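# Cap the LC fibre plug and rest it in the cable ring

## Task

Seat the dust cap completely on the LC jumper's plug, then set the plug down flat in one of the rings of the cable manager below the switch. The plug's exposed ferrule tips may touch only the cap. The cord must never be kinked, crushed or sharply bent, and its far end must not be yanked. The robot must stay upright and untilted, or the task fails. Knocking any object out of the work area, or placing it outside, also fails the task.

## Robot and tools

ROBOT. LinearBot: an omnidirectional wheeled base with a column about 1.7 m tall. A carriage rides the column (lift_m) and holds two identical six-joint arms, left and right, each ending in a two-finger gripper. Arm bases sit about 0.57 m + lift_m above the floor, and carriage parts hang about 0.15 m lower. Reach is about 0.78 m from the shoulder, but only about 0.38 m downward below the arm base. A hand is about 0.16 m long and 0.1 m wide (0.14 m open). The fingertips taper to about 0.005 m thick. The parked pose for joints 1-6 is 0, 0.05, 0.05, 1.45, 0, 0.

CAMERAS. carriage_camera is fixed on the carriage, facing forward and tilted about 20 degrees down. left_wrist_camera and right_wrist_camera look out past their fingertips. Only the images reveal whether the robot is leaning.

FRAMES. Base frame: origin on the floor under the base centre, x forward, y left, z up, in metres. left_hand and right_hand report the point between the finger pads in this frame. Their quat_wxyz gives orientation: the hand's z axis runs along the fingers and its y axis is the opening direction. Readings tend to sit above the true hand, especially at long reach. base_odometry is expressed in the frame the base had at scene start, with heading in rad (left positive, -3.142 to 3.142). It counts wheel turns only, so slip shows up as travel, and turns can drift by a degree or two.

move. Each call carries one action plus an optional cameras list. Every motion in the action starts at once.
- base: a relative offset from where the base last reported itself, with exactly one key. translate_m is metres forward (+) or back, -2 to 2. strafe_m is metres left (+) or right, -2 to 2. rotate_rad is radians counter-clockwise (+), -6.3 to 6.3.
- joints: a single flat object for both arms, keyed by joint name, each value an absolute target. lift_m 0 to 1 m. Per arm (left_ and right_ prefixes): joint1_rad -2.617 to 3.054 (yaw about vertical, 0 forward, + left); joint2_rad 0 to 3.141 (shoulder; 0 upper arm back and level, 1.57 upright, 3.14 forward and level); joint3_rad 0 to 3.141 (elbow; 0 folded, 3.14 straight); joint4_rad -1.57 to 1.57 (wrist pitch, + lifts the tips); joint5_rad -1.57 to 1.57 (wrist yaw, + turns tips RIGHT); joint6_rad -2.094 to 2.094 (roll about the finger axis, + clockwise seen from the forearm); gripper_m 0 to 0.093 m, the pad gap. Any joint you omit keeps chasing its earlier target.
- speeds: caps for this action only. translate_m and strafe_m 0.02 to 0.5 m/s; rotate_rad 0.05 to 1.57 rad/s; lift_m 0.08 to 0.25 m/s. The defaults are the top of each range.
- min_time_s: 0.1 to 8 s, the shortest duration for each arm and gripper motion. Use it to get smoother, straighter hand paths.
- cameras: a list drawn from carriage_camera, left_wrist_camera, right_wrist_camera and all. Omit it for all cameras; pass [] for none.
A call without an action only returns the state and images. An unknown key makes the call invalid. An out-of-range value gets it refused, and then the remaining move, wait and finished_scene calls in that reply are skipped.

wait {seconds 0-10, cameras}: lets the scene run with no new command. zoom_image {camera, region [x0,y0,x1,y1] pixels, top-left origin, at most 504x504}: gives a finer view of that camera's latest image. read_manual: licence text only. finished_scene {scene: current scene number}: ends the scene for good, so the result must already hold without the robot.

RESULTS. The move line reads done, or the worst status among the motions. off_target means the part stopped short and may still be pushing. contact_stop or time_out means the motion gave up its target and is holding in place. A base drive is cut off after 14 s. not_followed / joint command not followed means a self-collision check blocked the arm's targets; the gripper part still runs. on_its_own lists uncommanded activity, and its held-at values are targets, not readings. motor_effort is given in % of maximum, with the peak of the last action in brackets. It has a large per-motor error. A lift effort that keeps falling while the lift descends means a hand is resting on something. Joint torques are given in arm-joint order; joints 1-3 wrap at ±28 N m. The Motor temperatures line has one block per arm. MOTOR HOT appears at 75 °C. At 100 °C the arm goes limp for 30-60 s and reports limit_stop_at_motor_heat; resend its targets afterward. The pictures line names the images in order; frames can lag the state slightly.

GRIPPER. Gripping a hard part, the reading comes out up to about 5 mm narrower than the part, or sometimes about 2 mm wider. Closed on nothing it reads 0-0.003. Commanding 5 mm or more below the contact reading applies full force of roughly 45-70 N per pad. That is far too much for a fibre plug or cord, so aim just under the first-touch reading. To release, send a value well above the reading.

CAUTIONS. Arms have no contact stop: a blocked arm keeps pressing, heats up, and snaps to its target once it is free. The base stops on wheel effort but ignores the arms. If a drive gets stuck, back off about 0.2 m, or turn back. Never reverse under a table edge into the column. The robot can tip when the carriage is high, the arms are extended or loaded, it pushes or pulls, or it stops abruptly. Keep the two arms from striking or squeezing each other, grippers included; a hard press ends the scene. To free blocked arms, send one arm its current readings with joint1 swung away, then the other arm in a later call. Park arms while thinking or driving, because extended arms heat even when empty. The robot keeps running while you compose a reply. Avoid drops, releasing moving parts, slams and hard shoves. Handle the cord gently, never touch the bare tips with the fingers, and leave the plug flat in a ring.

Each tool is called after ">>>" as name(argument=value, ...) on one line, values as JSON.

## Session

>>> move()

Scene clock: 0.00 s.
Joint torques (N m): no reading
Motor temperatures (°C): left_arm=[30 34 38 30 29 33 32] | right_arm=[31 36 36 30 31 30 33]
base_odometry: x=+0.000 y=+0.000 heading=+0.000
base_status: not commanded
joint_positions: lift_m=+0.300 left_joint1_rad=+0.009 left_joint2_rad=+0.036 left_joint3_rad=+0.044 left_joint4_rad=+1.438 left_joint5_rad=-0.049 left_joint6_rad=+0.018 left_gripper_m=+0.09396 right_joint1_rad=+0.000 right_joint2_rad=+0.053 right_joint3_rad=+0.056 right_joint4_rad=+1.416 right_joint5_rad=+0.010 right_joint6_rad=+0.042 right_gripper_m=+0.09396
joint_status: not commanded
motor_effort: lift_m=+35 drive_wheels=+1
left_hand: x=+0.2465 y=+0.3157 z=+1.2827 quat_wxyz=(+0.998, -0.024, +0.063, +0.015) (m; base frame)
right_hand: x=+0.2536 y=-0.3086 z=+1.2852 quat_wxyz=(+0.997, +0.006, +0.076, +0.020) (m; base frame)
pictures: carriage_camera, left_wrist_camera, right_wrist_camera
Images, in order (width x height): carriage_camera 896x504, left_wrist_camera 896x504, right_wrist_camera 896x504.

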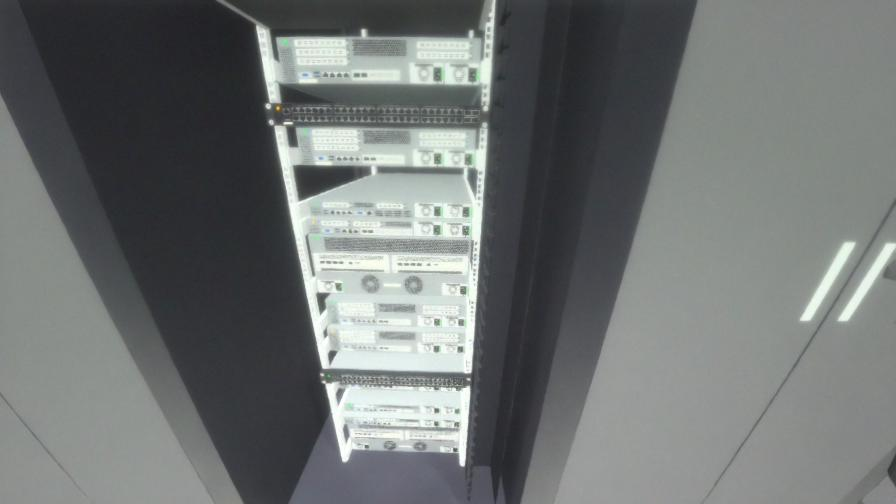

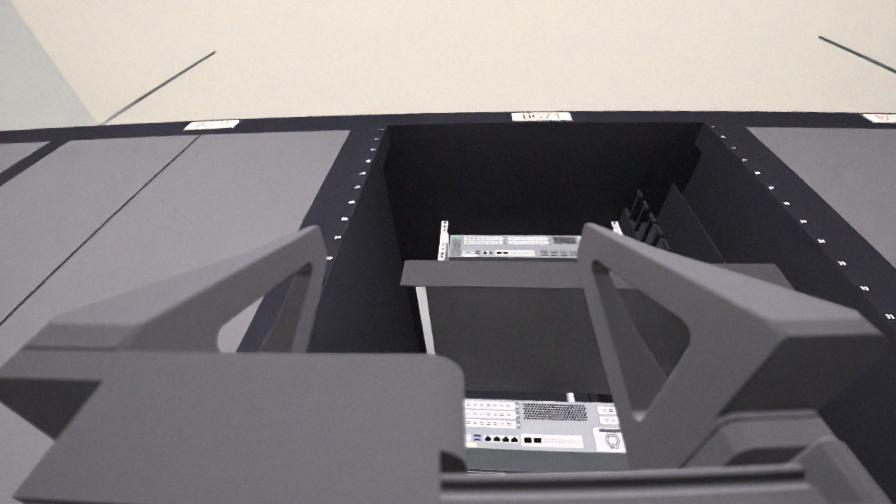

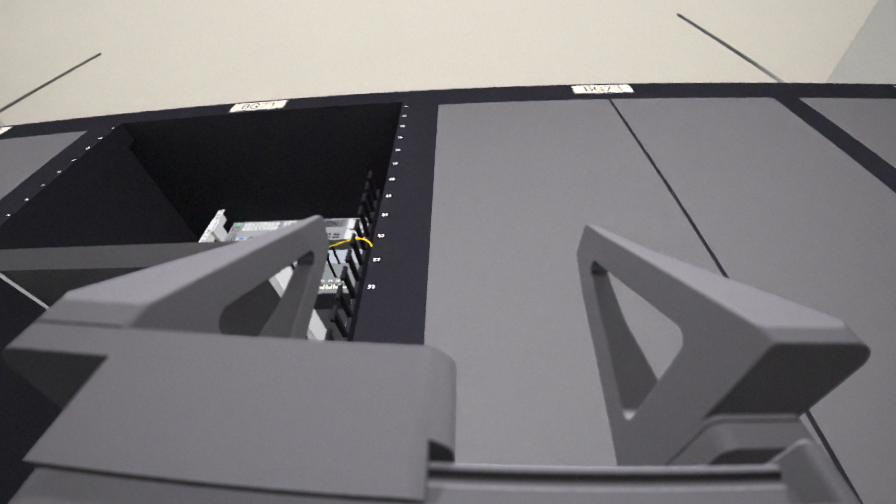

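>>> move(joints={"lift_m": 0.75})

>>> zoom_image(camera="carriage_camera", region=[200, 0, 520, 300])

Scene clock: 6.10 s.
Joint torques (N m): left_arm=[0.08 3.67 6.52 -0.31 0.09 0.02] | right_arm=[-0.05 3.78 5.91 -0.18 -0.02 -0.11]
Motor temperatures (°C): left_arm=[30 35 38 30 29 33 32] | right_arm=[31 36 36 30 31 30 33]
move: done
base_odometry: x=+0.000 y=+0.000 heading=+0.000
base_status: not commanded
joint_positions: lift_m=+0.750 left_joint1_rad=+0.009 left_joint2_rad=+0.036 left_joint3_rad=+0.044 left_joint4_rad=+1.438 left_joint5_rad=-0.049 left_joint6_rad=+0.018 left_gripper_m=+0.09396 right_joint1_rad=+0.000 right_joint2_rad=+0.053 right_joint3_rad=+0.056 right_joint4_rad=+1.416 right_joint5_rad=+0.010 right_joint6_rad=+0.042 right_gripper_m=+0.09396
joint_status: all done
motor_effort: lift_m=+35(43) drive_wheels=+1(5)
left_hand: x=+0.2465 y=+0.3157 z=+1.7327 quat_wxyz=(+0.998, -0.024, +0.063, +0.015) (m; base frame)
right_hand: x=+0.2536 y=-0.3086 z=+1.7352 quat_wxyz=(+0.997, +0.006, +0.076, +0.020) (m; base frame)
pictures: carriage_camera, left_wrist_camera, right_wrist_camera
Images, in order (width x height): carriage_camera 896x504, left_wrist_camera 896x504, right_wrist_camera 896x504.

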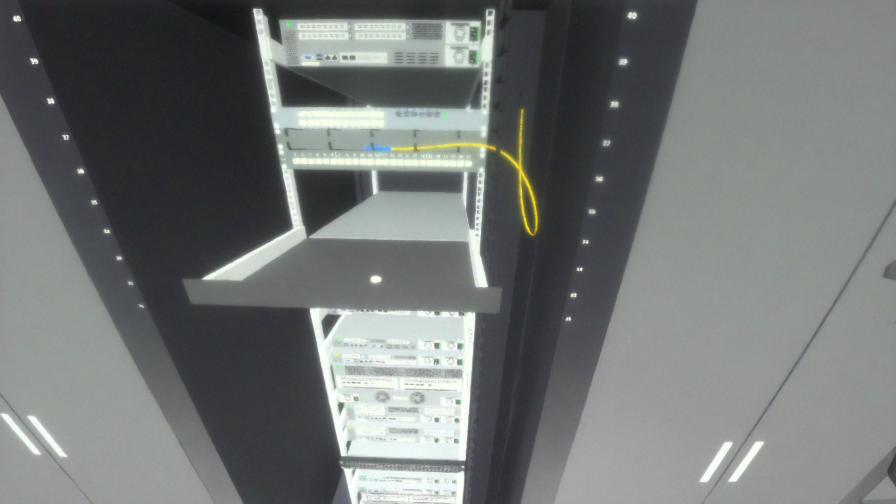

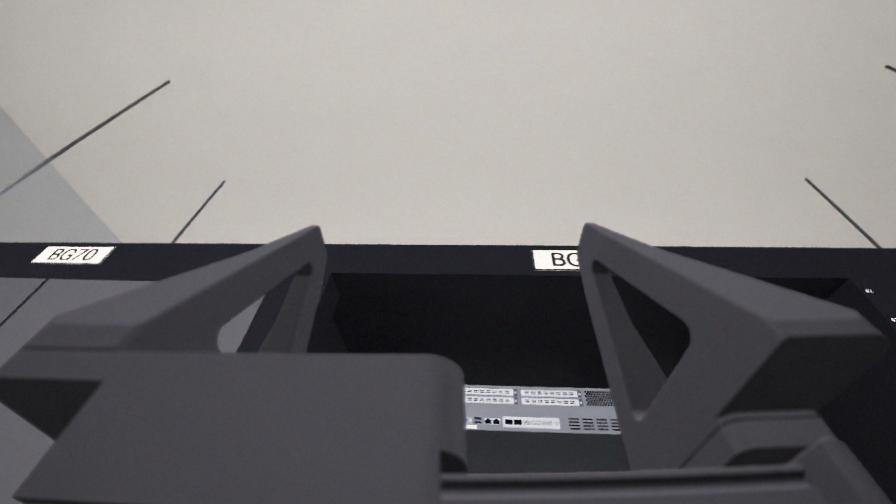

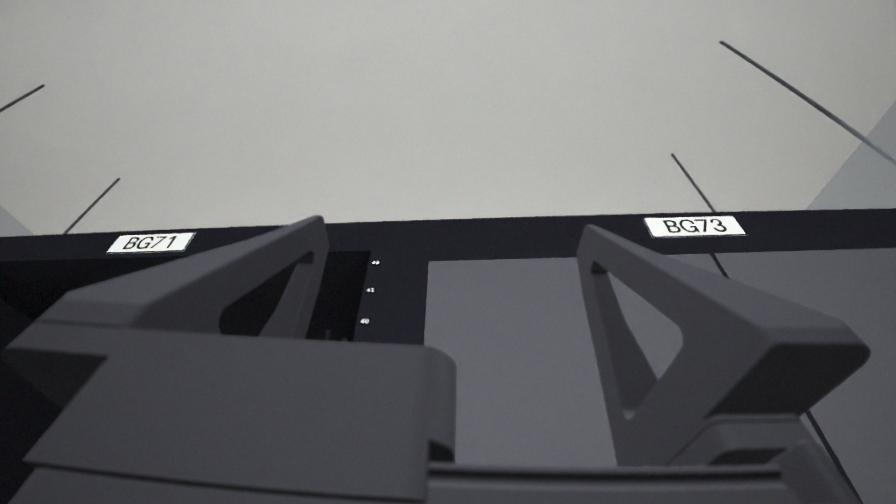

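Scaled by 1.575 from the camera's 896x504 image, which has a finer 1280x720 frame.

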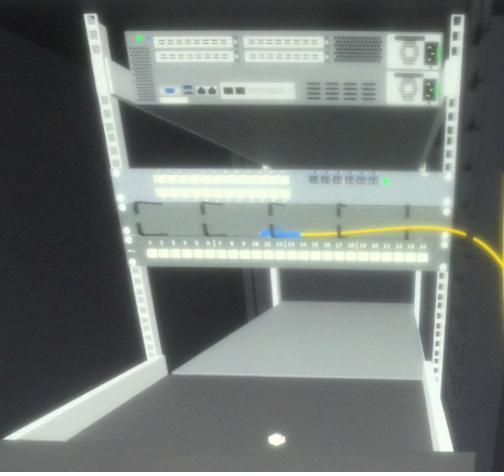

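>>> move(base={"strafe_m": 0.15}, joints={"lift_m": 0.85}, speeds={"strafe_m": 0.2}, cameras=["carriage_camera"])

>>> zoom_image(camera="carriage_camera", region=[360, 130, 520, 220])

>>> zoom_image(camera="carriage_camera", region=[380, 270, 520, 350])

Scene clock: 47.77 s.
Joint torques (N m): left_arm=[0.09 3.7 6.53 -0.31 0.09 0.02] | right_arm=[-0.01 3.81 5.9 -0.18 0 -0.11]
Motor temperatures (°C): left_arm=[30 36 40 30 29 33 32] | right_arm=[31 37 38 30 31 30 33]
move: done
base_odometry: x=+0.000 y=+0.150 heading=+0.001
base_status: done
joint_positions: lift_m=+0.850 left_joint1_rad=+0.009 left_joint2_rad=+0.036 left_joint3_rad=+0.044 left_joint4_rad=+1.438 left_joint5_rad=-0.049 left_joint6_rad=+0.018 left_gripper_m=+0.09396 right_joint1_rad=-0.001 right_joint2_rad=+0.053 right_joint3_rad=+0.056 right_joint4_rad=+1.416 right_joint5_rad=+0.010 right_joint6_rad=+0.042 right_gripper_m=+0.09396
joint_status: all done
motor_effort: lift_m=+35(43) drive_wheels=-1(12)
left_hand: x=+0.2465 y=+0.3157 z=+1.8327 quat_wxyz=(+0.998, -0.024, +0.063, +0.015) (m; base frame)
right_hand: x=+0.2536 y=-0.3086 z=+1.8352 quat_wxyz=(+0.997, +0.007, +0.076, +0.020) (m; base frame)
pictures: carriage_camera
Images, in order (width x height): carriage_camera 896x504.

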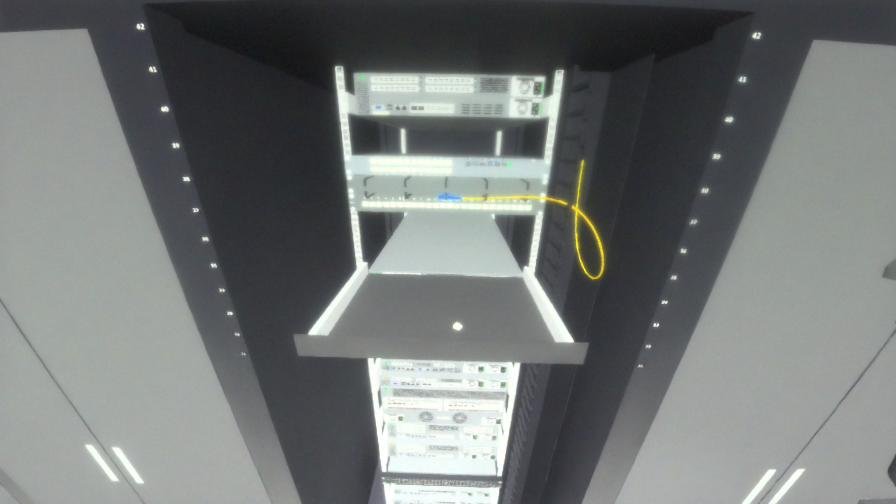

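Scaled by 3.150 from the camera's 896x504 image, which has a finer 1280x720 frame.

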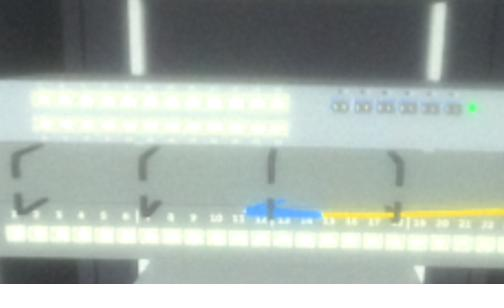

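Scaled by 3.600 from the camera's 896x504 image, which has a finer 1280x720 frame.

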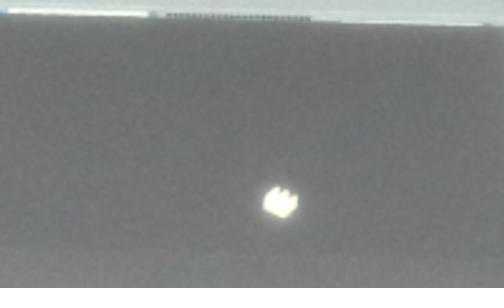

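>>> move(joints={"lift_m": 0.95, "left_joint1_rad": -0.727, "left_joint2_rad": 1.652, "left_joint3_rad": 1.18, "left_joint4_rad": -0.428, "left_joint5_rad": 0, "left_joint6_rad": 0, "right_joint1_rad": 0.866, "right_joint2_rad": 1.295, "right_joint3_rad": 0.967, "right_joint4_rad": 0.128, "right_joint5_rad": 0.866, "right_joint6_rad": 0}, min_time_s=3)

>>> zoom_image(camera="right_wrist_camera", region=[200, 0, 704, 300])

>>> zoom_image(camera="left_wrist_camera", region=[200, 0, 704, 300])

Scene clock: 84.50 s.
Joint torques (N m): left_arm=[-0.55 -6.08 11.23 1.47 0.17 -0.09] | right_arm=[0.54 -4.3 10.21 2.17 0.22 -0.21]
Motor temperatures (°C): left_arm=[30 36 42 30 29 33 32] | right_arm=[31 37 39 31 31 30 33]
move: done
base_odometry: x=+0.000 y=+0.150 heading=+0.001
base_status: not commanded
joint_positions: lift_m=+0.950 left_joint1_rad=-0.720 left_joint2_rad=+1.639 left_joint3_rad=+1.142 left_joint4_rad=-0.418 left_joint5_rad=-0.013 left_joint6_rad=+0.011 left_gripper_m=+0.09396 right_joint1_rad=+0.860 right_joint2_rad=+1.284 right_joint3_rad=+0.940 right_joint4_rad=+0.146 right_joint5_rad=+0.856 right_joint6_rad=+0.010 right_gripper_m=+0.09396
joint_status: all done
motor_effort: lift_m=+35(44) drive_wheels=+0(6)
left_hand: x=+0.5414 y=+0.0240 z=+1.6218 quat_wxyz=(+0.304, +0.336, +0.885, -0.106) (m; base frame)
right_hand: x=+0.5610 y=-0.1044 z=+1.8080 quat_wxyz=(+0.658, -0.050, +0.750, -0.048) (m; base frame)
pictures: carriage_camera, left_wrist_camera, right_wrist_camera
Images, in order (width x height): carriage_camera 896x504, left_wrist_camera 896x504, right_wrist_camera 896x504.

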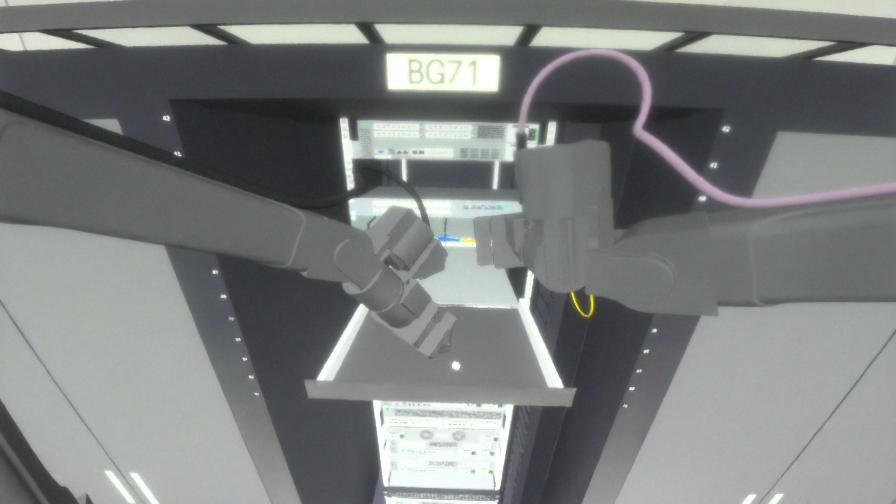

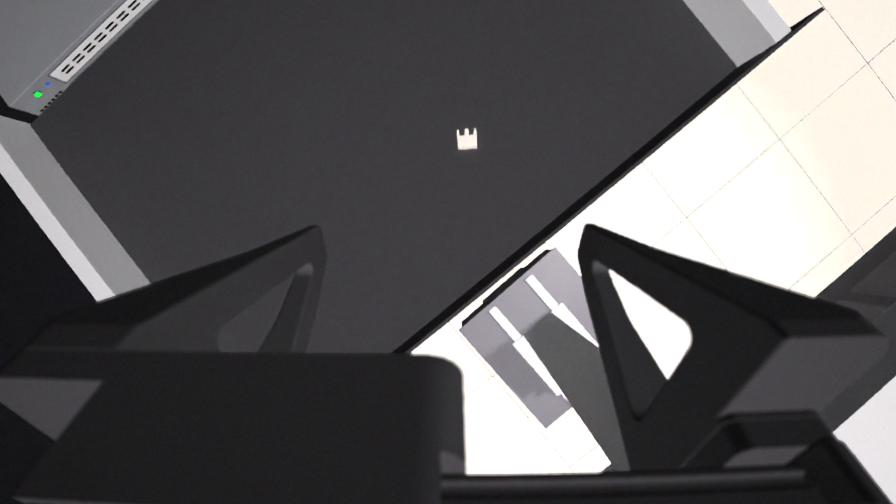

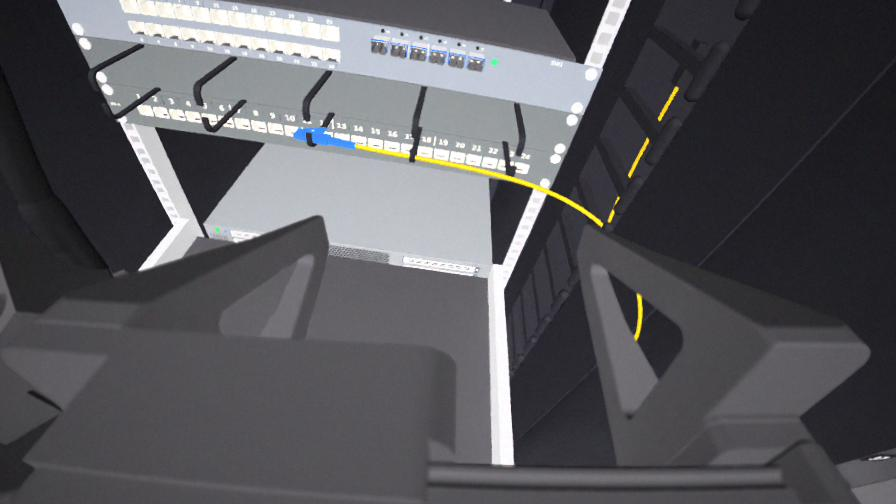

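Scaled by 1.000.

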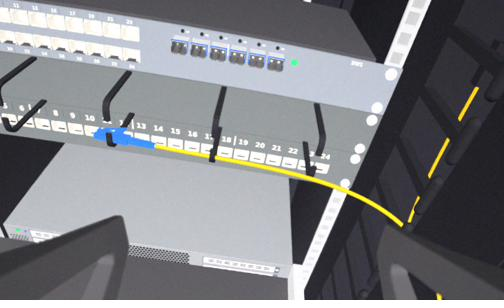

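Scaled by 1.000.

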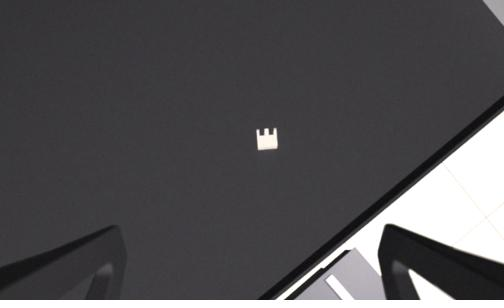

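>>> zoom_image(camera="right_wrist_camera", region=[270, 80, 390, 180])

>>> zoom_image(camera="left_wrist_camera", region=[440, 110, 500, 165])

>>> zoom_image(camera="right_wrist_camera", region=[500, 60, 740, 360])

Scaled by 4.200 from the camera's 896x504 image, which has a finer 1280x720 frame.

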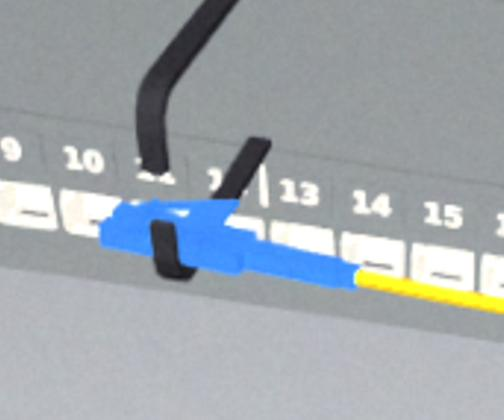

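Scaled by 8.400 from the camera's 896x504 image, which has a finer 1280x720 frame.

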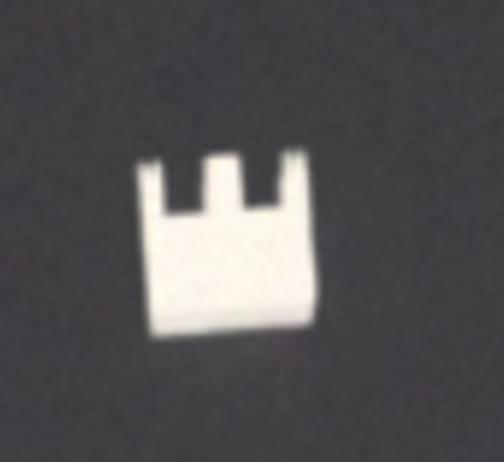

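Scaled by 1.680 from the camera's 896x504 image, which has a finer 1280x720 frame.

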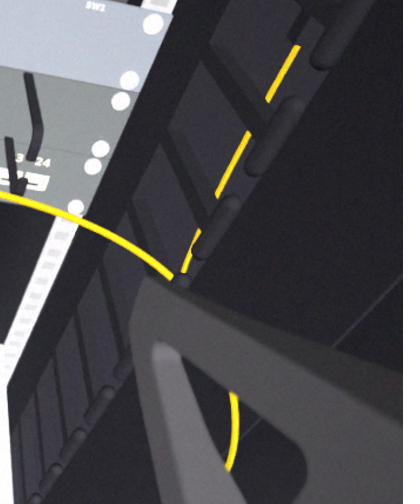

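>>> move(joints={"left_joint1_rad": -0.755, "left_joint2_rad": 1.95, "left_joint3_rad": 1.33, "left_joint4_rad": -0.42, "left_joint5_rad": -0.049, "left_joint6_rad": -0.05, "left_gripper_m": 0.05}, min_time_s=2, cameras=["left_wrist_camera"])

>>> zoom_image(camera="left_wrist_camera", region=[350, 80, 550, 280])

Scene clock: 185.50 s.
Joint torques (N m): left_arm=[-0.61 -7.91 10.63 1.32 -0.1 -0.1] | right_arm=[0.57 -4.29 10.18 2.19 0.2 -0.21]
Motor temperatures (°C): left_arm=[30 39 55 34 29 33 32] | right_arm=[31 36 46 40 31 30 33]
move: done
base_odometry: x=+0.000 y=+0.150 heading=+0.001
base_status: not commanded
joint_positions: lift_m=+0.950 left_joint1_rad=-0.747 left_joint2_rad=+1.934 left_joint3_rad=+1.293 left_joint4_rad=-0.421 left_joint5_rad=-0.035 left_joint6_rad=-0.039 left_gripper_m=+0.05013 right_joint1_rad=+0.860 right_joint2_rad=+1.284 right_joint3_rad=+0.941 right_joint4_rad=+0.143 right_joint5_rad=+0.858 right_joint6_rad=+0.010 right_gripper_m=+0.09396
joint_status: all done
motor_effort: lift_m=+35(36) drive_wheels=-3(5)
left_hand: x=+0.5614 y=-0.0051 z=+1.5515 quat_wxyz=(+0.240, +0.331, +0.909, -0.081) (m; base frame)
right_hand: x=+0.5610 y=-0.1047 z=+1.8079 quat_wxyz=(+0.658, -0.050, +0.750, -0.049) (m; base frame)
pictures: left_wrist_camera
Images, in order (width x height): left_wrist_camera 896x504.

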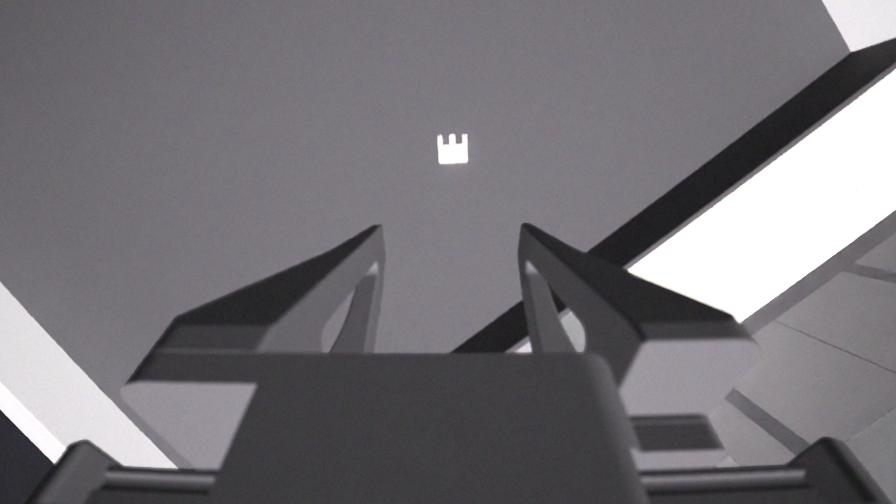

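Scaled by 2.520 from the camera's 896x504 image, which has a finer 1280x720 frame.

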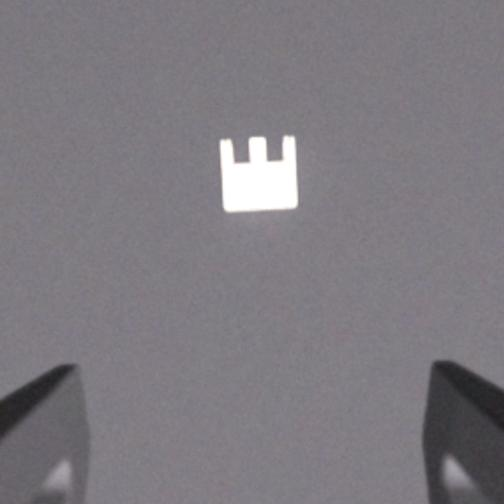

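>>> move(joints={"left_joint1_rad": -0.752, "left_joint2_rad": 2.045, "left_joint3_rad": 1.353, "left_joint4_rad": -0.345, "left_joint5_rad": -0.06, "left_joint6_rad": -0.05, "left_gripper_m": 0.035}, min_time_s=1.5, cameras=["left_wrist_camera"])

>>> zoom_image(camera="left_wrist_camera", region=[350, 80, 550, 280])

Scene clock: 204.83 s.
Joint torques (N m): left_arm=[-0.39 -8.42 10.4 1.45 -0.09 -0.09] | right_arm=[0.54 -4.3 10.21 2.19 0.2 -0.21]
Motor temperatures (°C): left_arm=[30 41 54 34 29 33 32] | right_arm=[31 36 47 41 31 30 33]
move: done
base_odometry: x=+0.000 y=+0.150 heading=+0.001
base_status: not commanded
joint_positions: lift_m=+0.950 left_joint1_rad=-0.747 left_joint2_rad=+2.028 left_joint3_rad=+1.317 left_joint4_rad=-0.360 left_joint5_rad=-0.047 left_joint6_rad=-0.039 left_gripper_m=+0.03513 right_joint1_rad=+0.860 right_joint2_rad=+1.284 right_joint3_rad=+0.941 right_joint4_rad=+0.143 right_joint5_rad=+0.858 right_joint6_rad=+0.010 right_gripper_m=+0.09396
joint_status: all done
motor_effort: lift_m=+35(35) drive_wheels=-2(6)
left_hand: x=+0.5723 y=-0.0126 z=+1.5243 quat_wxyz=(+0.237, +0.330, +0.911, -0.074) (m; base frame)
right_hand: x=+0.5610 y=-0.1047 z=+1.8078 quat_wxyz=(+0.658, -0.050, +0.750, -0.049) (m; base frame)
pictures: left_wrist_camera
Images, in order (width x height): left_wrist_camera 896x504.

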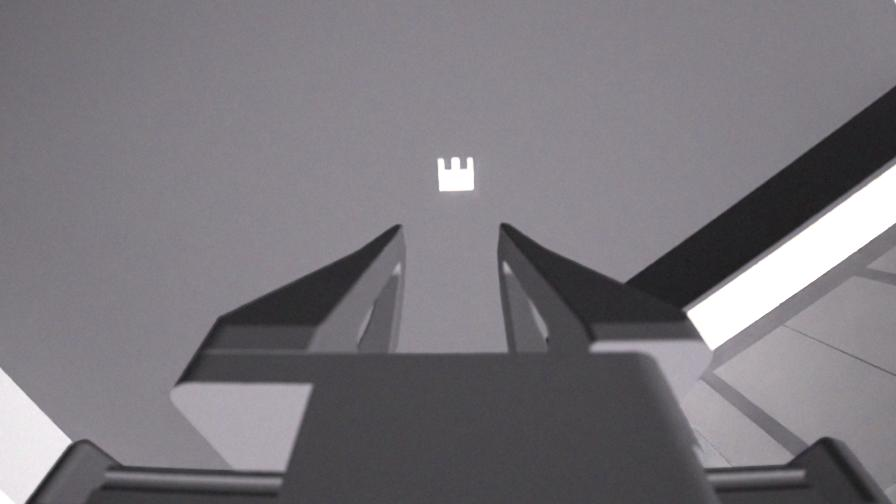

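Scaled by 2.520 from the camera's 896x504 image, which has a finer 1280x720 frame.

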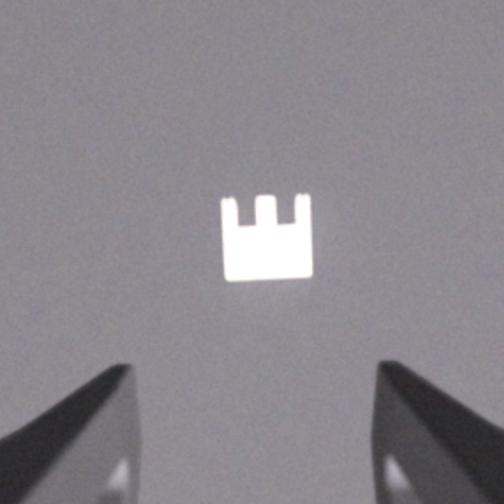

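>>> move(joints={"left_joint1_rad": -0.752, "left_joint2_rad": 2.107, "left_joint3_rad": 1.413, "left_joint4_rad": -0.345, "left_joint5_rad": -0.06, "left_joint6_rad": -0.05, "left_gripper_m": 0.03}, min_time_s=1.5, cameras=["left_wrist_camera"])

>>> zoom_image(camera="left_wrist_camera", region=[370, 130, 530, 290])

Scene clock: 219.07 s.
Joint torques (N m): left_arm=[-0.38 -8.83 10.39 1.45 -0.09 -0.09] | right_arm=[0.57 -4.29 10.19 2.19 0.2 -0.21]
Motor temperatures (°C): left_arm=[30 43 53 35 29 33 32] | right_arm=[31 36 47 42 31 30 33]
move: done
base_odometry: x=+0.000 y=+0.150 heading=+0.001
base_status: not commanded
joint_positions: lift_m=+0.950 left_joint1_rad=-0.747 left_joint2_rad=+2.089 left_joint3_rad=+1.377 left_joint4_rad=-0.358 left_joint5_rad=-0.047 left_joint6_rad=-0.039 left_gripper_m=+0.03013 right_joint1_rad=+0.860 right_joint2_rad=+1.284 right_joint3_rad=+0.941 right_joint4_rad=+0.143 right_joint5_rad=+0.858 right_joint6_rad=+0.010 right_gripper_m=+0.09396
joint_status: all done
motor_effort: lift_m=+35(35) drive_wheels=-1(5)
left_hand: x=+0.5828 y=-0.0222 z=+1.5166 quat_wxyz=(+0.237, +0.330, +0.911, -0.074) (m; base frame)
right_hand: x=+0.5610 y=-0.1047 z=+1.8078 quat_wxyz=(+0.658, -0.050, +0.750, -0.049) (m; base frame)
pictures: left_wrist_camera
Images, in order (width x height): left_wrist_camera 896x504.

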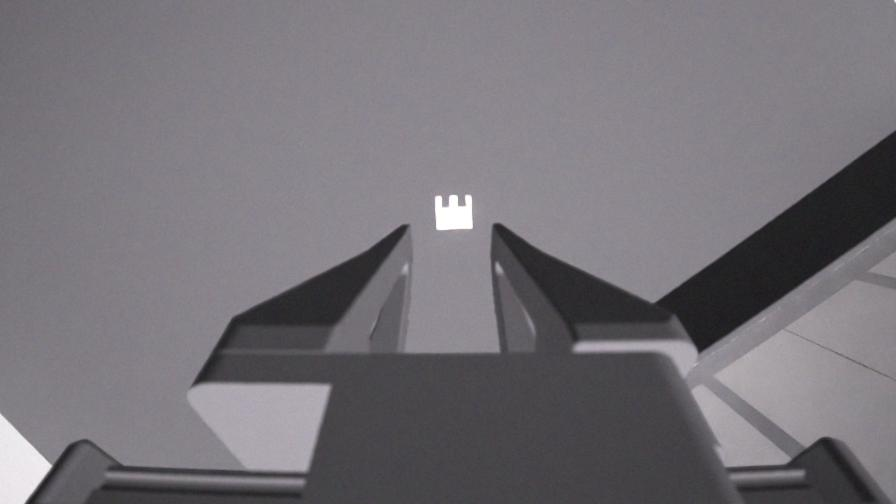

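Scaled by 3.150 from the camera's 896x504 image, which has a finer 1280x720 frame.

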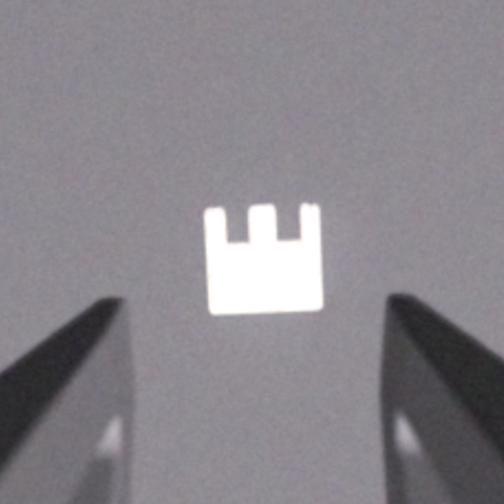

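>>> move(joints={"lift_m": 0.938}, speeds={"lift_m": 0.08}, cameras=["left_wrist_camera"])

>>> zoom_image(camera="left_wrist_camera", region=[370, 130, 530, 290])

Scene clock: 227.23 s.
Joint torques (N m): left_arm=[-0.34 -9.25 9.7 1.38 -0.07 -0.09] | right_arm=[0.55 -4.66 9.61 2.26 0.19 -0.21]
Motor temperatures (°C): left_arm=[30 44 54 35 29 33 32] | right_arm=[31 36 47 42 31 30 33]
move: done
base_odometry: x=+0.000 y=+0.150 heading=+0.001
base_status: not commanded
joint_positions: lift_m=+0.938 left_joint1_rad=-0.747 left_joint2_rad=+2.094 left_joint3_rad=+1.385 left_joint4_rad=-0.352 left_joint5_rad=-0.049 left_joint6_rad=-0.040 left_gripper_m=+0.03013 right_joint1_rad=+0.860 right_joint2_rad=+1.287 right_joint3_rad=+0.947 right_joint4_rad=+0.137 right_joint5_rad=+0.859 right_joint6_rad=+0.009 right_gripper_m=+0.09396
joint_status: all done
motor_effort: lift_m=+35(36) drive_wheels=-2(5)
left_hand: x=+0.5856 y=-0.0244 z=+1.5059 quat_wxyz=(+0.242, +0.329, +0.910, -0.075) (m; base frame)
right_hand: x=+0.5615 y=-0.1043 z=+1.7965 quat_wxyz=(+0.657, -0.051, +0.750, -0.051) (m; base frame)
pictures: left_wrist_camera
Images, in order (width x height): left_wrist_camera 896x504.

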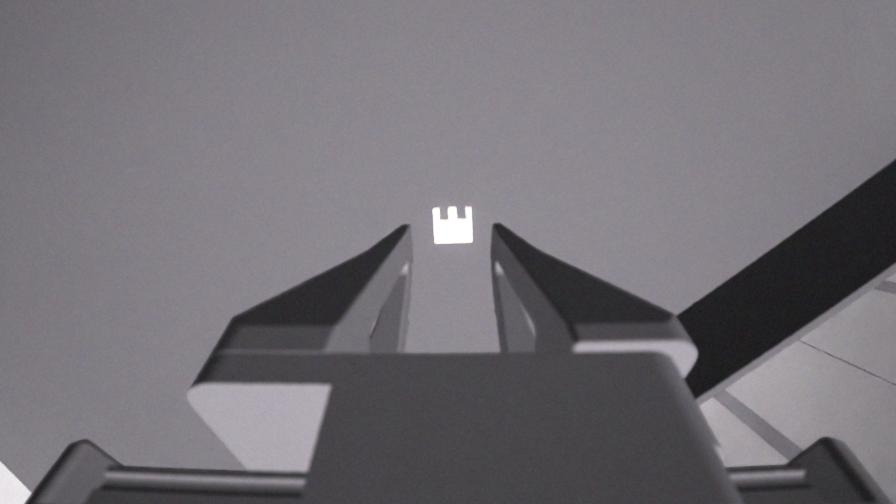

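Scaled by 3.150 from the camera's 896x504 image, which has a finer 1280x720 frame.

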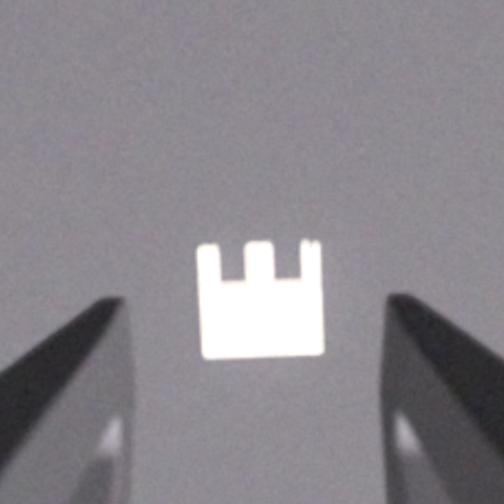

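>>> move(joints={"lift_m": 0.930}, speeds={"lift_m": 0.08}, cameras=["left_wrist_camera"])

>>> zoom_image(camera="left_wrist_camera", region=[370, 130, 530, 290])

Scene clock: 233.73 s.
Joint torques (N m): left_arm=[-0.36 -9.24 8.75 1.25 -0.07 -0.07] | right_arm=[0.57 -4.74 9.4 2.3 0.18 -0.21]
Motor temperatures (°C): left_arm=[29 44 53 35 29 33 32] | right_arm=[31 37 48 43 31 30 33]
move: done
base_odometry: x=+0.000 y=+0.150 heading=+0.001
base_status: not commanded
joint_positions: lift_m=+0.930 left_joint1_rad=-0.747 left_joint2_rad=+2.093 left_joint3_rad=+1.397 left_joint4_rad=-0.334 left_joint5_rad=-0.050 left_joint6_rad=-0.041 left_gripper_m=+0.03012 right_joint1_rad=+0.860 right_joint2_rad=+1.288 right_joint3_rad=+0.949 right_joint4_rad=+0.134 right_joint5_rad=+0.860 right_joint6_rad=+0.009 right_gripper_m=+0.09396
joint_status: all done
motor_effort: lift_m=+33(34) drive_wheels=-1(4)
left_hand: x=+0.5913 y=-0.0295 z=+1.5046 quat_wxyz=(+0.255, +0.327, +0.906, -0.080) (m; base frame)
right_hand: x=+0.5616 y=-0.1043 z=+1.7886 quat_wxyz=(+0.657, -0.051, +0.751, -0.052) (m; base frame)
pictures: left_wrist_camera
Images, in order (width x height): left_wrist_camera 896x504.

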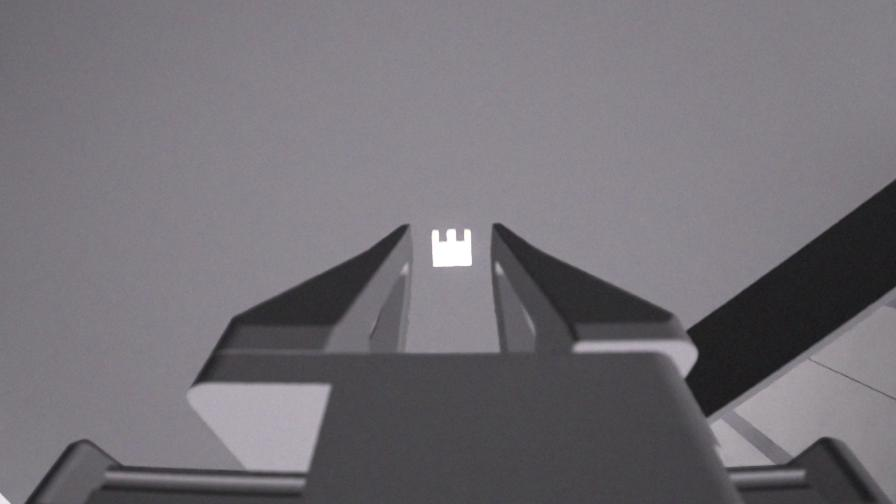

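Scaled by 3.150 from the camera's 896x504 image, which has a finer 1280x720 frame.

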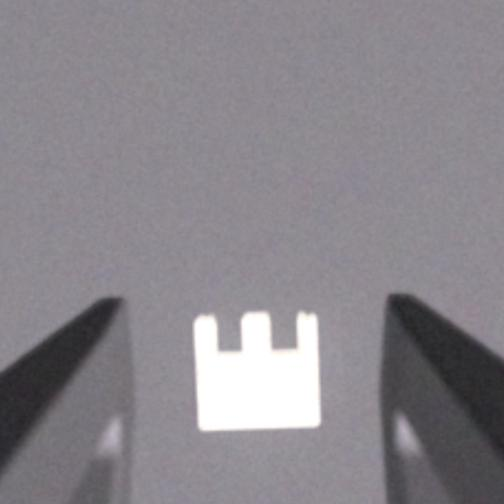

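>>> move(joints={"lift_m": 0.939}, speeds={"lift_m": 0.08}, cameras=["left_wrist_camera"])

>>> move(joints={"left_gripper_m": 0.011}, min_time_s=2, cameras=["left_wrist_camera"])

>>> zoom_image(camera="left_wrist_camera", region=[370, 130, 530, 290])

Scene clock: 242.00 s.
Joint torques (N m): left_arm=[-0.39 -9.58 8.64 1.33 -0.07 -0.08] | right_arm=[0.55 -4.81 9.32 2.26 0.17 -0.21]
Motor temperatures (°C): left_arm=[29 44 53 35 29 33 32] | right_arm=[31 37 49 42 31 30 33]
move: done
base_odometry: x=+0.000 y=+0.150 heading=+0.001
base_status: not commanded
joint_positions: lift_m=+0.939 left_joint1_rad=-0.747 left_joint2_rad=+2.097 left_joint3_rad=+1.397 left_joint4_rad=-0.343 left_joint5_rad=-0.050 left_joint6_rad=-0.041 left_gripper_m=+0.03012 right_joint1_rad=+0.860 right_joint2_rad=+1.288 right_joint3_rad=+0.950 right_joint4_rad=+0.137 right_joint5_rad=+0.861 right_joint6_rad=+0.009 right_gripper_m=+0.09396
joint_status: all done
motor_effort: lift_m=+35(43) drive_wheels=-3(6)
left_hand: x=+0.5897 y=-0.0279 z=+1.5105 quat_wxyz=(+0.250, +0.327, +0.908, -0.078) (m; base frame)
right_hand: x=+0.5618 y=-0.1042 z=+1.7984 quat_wxyz=(+0.657, -0.050, +0.750, -0.051) (m; base frame)
pictures: left_wrist_camera
Images, in order (width x height): left_wrist_camera 896x504.

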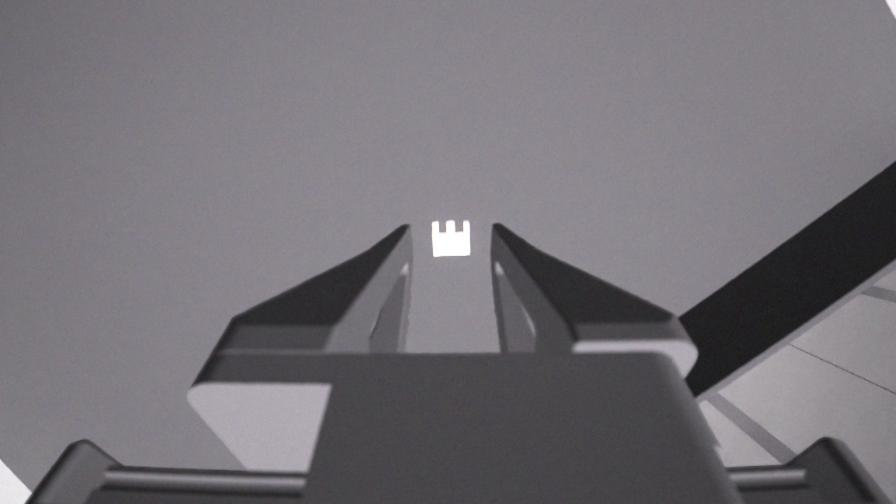

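Scene clock: 244.27 s.
Joint torques (N m): left_arm=[-0.4 -9.58 8.69 1.32 -0.05 -0.08] | right_arm=[0.57 -4.78 9.35 2.27 0.17 -0.2]
Motor temperatures (°C): left_arm=[29 44 53 35 29 33 32] | right_arm=[31 37 50 42 31 30 33]
move: done
base_odometry: x=+0.000 y=+0.150 heading=+0.001
base_status: not commanded
joint_positions: lift_m=+0.939 left_joint1_rad=-0.747 left_joint2_rad=+2.097 left_joint3_rad=+1.397 left_joint4_rad=-0.342 left_joint5_rad=-0.051 left_joint6_rad=-0.041 left_gripper_m=+0.01114 right_joint1_rad=+0.860 right_joint2_rad=+1.288 right_joint3_rad=+0.950 right_joint4_rad=+0.137 right_joint5_rad=+0.861 right_joint6_rad=+0.009 right_gripper_m=+0.09396
joint_status: all done
motor_effort: lift_m=+35(35) drive_wheels=-2(6)
left_hand: x=+0.5900 y=-0.0280 z=+1.5107 quat_wxyz=(+0.251, +0.327, +0.908, -0.077) (m; base frame)
right_hand: x=+0.5618 y=-0.1042 z=+1.7984 quat_wxyz=(+0.657, -0.050, +0.750, -0.051) (m; base frame)
pictures: left_wrist_camera
Images, in order (width x height): left_wrist_camera 896x504.

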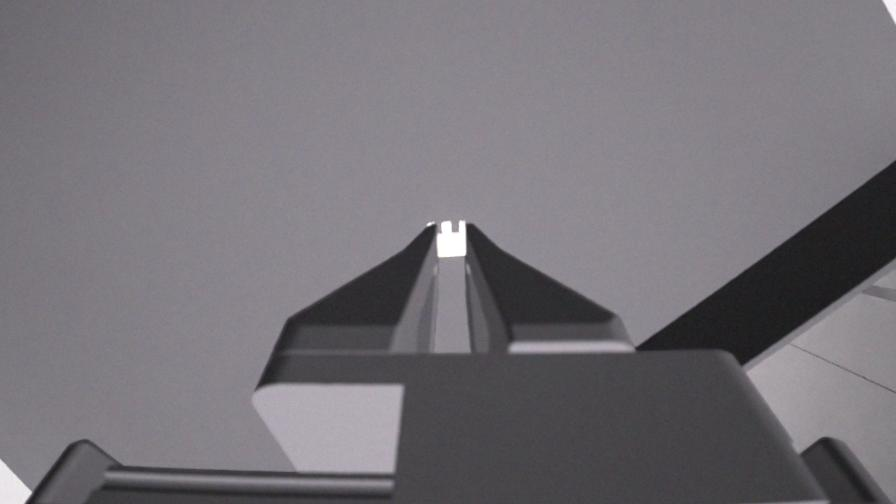

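Scaled by 3.150 from the camera's 896x504 image, which has a finer 1280x720 frame.

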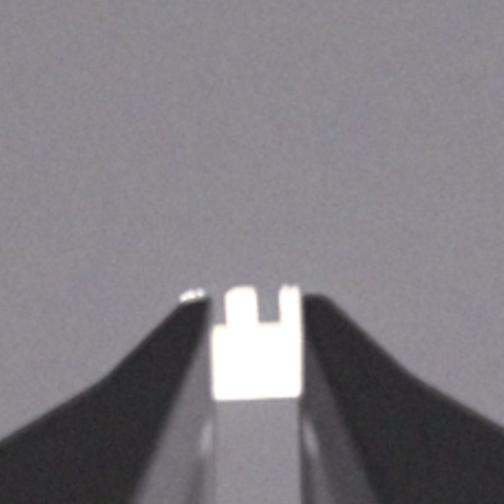

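>>> move(joints={"left_gripper_m": 0.03}, min_time_s=0.7, cameras=[])

>>> move(joints={"left_joint2_rad": 2.0975, "left_joint3_rad": 1.371, "left_joint4_rad": -0.3125}, min_time_s=1, cameras=["left_wrist_camera"])

>>> zoom_image(camera="left_wrist_camera", region=[370, 130, 530, 290])

Scene clock: 256.20 s.
Joint torques (N m): left_arm=[-0.39 -9.57 8.75 1.31 -0.05 -0.08] | right_arm=[0.53 -4.74 9.31 2.27 0.17 -0.2]
Motor temperatures (°C): left_arm=[29 46 52 36 29 33 32] | right_arm=[31 37 50 43 31 30 33]
move: done
base_odometry: x=+0.000 y=+0.150 heading=+0.001
base_status: not commanded
joint_positions: lift_m=+0.939 left_joint1_rad=-0.747 left_joint2_rad=+2.097 left_joint3_rad=+1.397 left_joint4_rad=-0.342 left_joint5_rad=-0.051 left_joint6_rad=-0.041 left_gripper_m=+0.02986 right_joint1_rad=+0.860 right_joint2_rad=+1.288 right_joint3_rad=+0.950 right_joint4_rad=+0.137 right_joint5_rad=+0.861 right_joint6_rad=+0.009 right_gripper_m=+0.09396
joint_status: all done
motor_effort: lift_m=+35(35) drive_wheels=-3(5)
left_hand: x=+0.5900 y=-0.0280 z=+1.5107 quat_wxyz=(+0.251, +0.327, +0.908, -0.077) (m; base frame)
right_hand: x=+0.5618 y=-0.1042 z=+1.7984 quat_wxyz=(+0.657, -0.050, +0.750, -0.051) (m; base frame)
pictures: none
No camera images: "cameras" was empty.

Scene clock: 257.50 s.
Joint torques (N m): left_arm=[-0.39 -10.33 5.94 1.51 -0.05 -0.08] | right_arm=[0.57 -4.75 9.33 2.26 0.17 -0.2]
Motor temperatures (°C): left_arm=[29 46 52 36 29 33 32] | right_arm=[31 37 50 43 31 30 33]
move: done
base_odometry: x=+0.000 y=+0.150 heading=+0.001
base_status: not commanded
joint_positions: lift_m=+0.939 left_joint1_rad=-0.747 left_joint2_rad=+2.097 left_joint3_rad=+1.387 left_joint4_rad=-0.328 left_joint5_rad=-0.051 left_joint6_rad=-0.041 left_gripper_m=+0.02987 right_joint1_rad=+0.860 right_joint2_rad=+1.288 right_joint3_rad=+0.950 right_joint4_rad=+0.137 right_joint5_rad=+0.861 right_joint6_rad=+0.009 right_gripper_m=+0.09396
joint_status: all done
motor_effort: lift_m=+35(35) drive_wheels=-5(5)
left_hand: x=+0.5898 y=-0.0277 z=+1.5088 quat_wxyz=(+0.252, +0.327, +0.907, -0.078) (m; base frame)
right_hand: x=+0.5618 y=-0.1042 z=+1.7984 quat_wxyz=(+0.657, -0.050, +0.750, -0.051) (m; base frame)
pictures: left_wrist_camera
Images, in order (width x height): left_wrist_camera 896x504.

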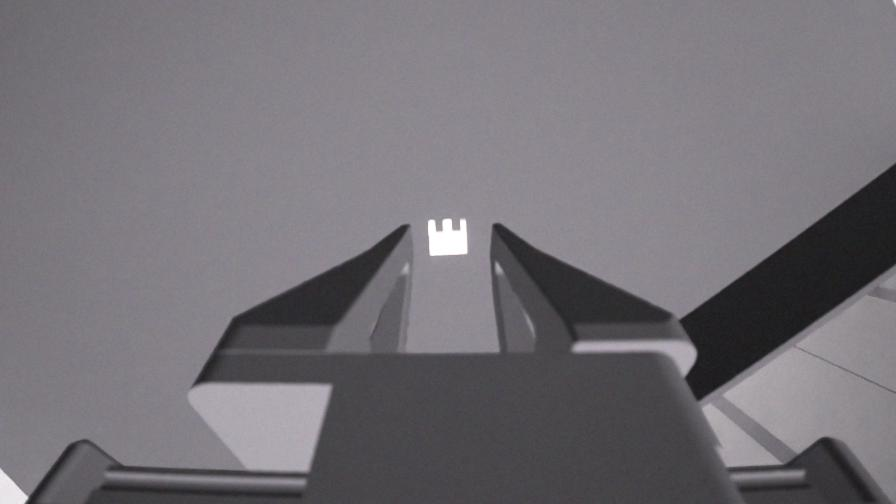

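Scaled by 3.150 from the camera's 896x504 image, which has a finer 1280x720 frame.

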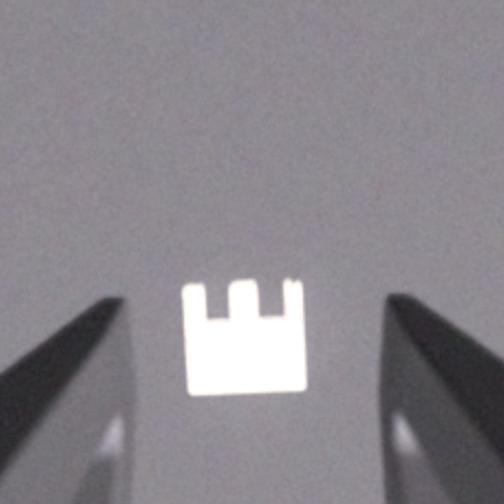

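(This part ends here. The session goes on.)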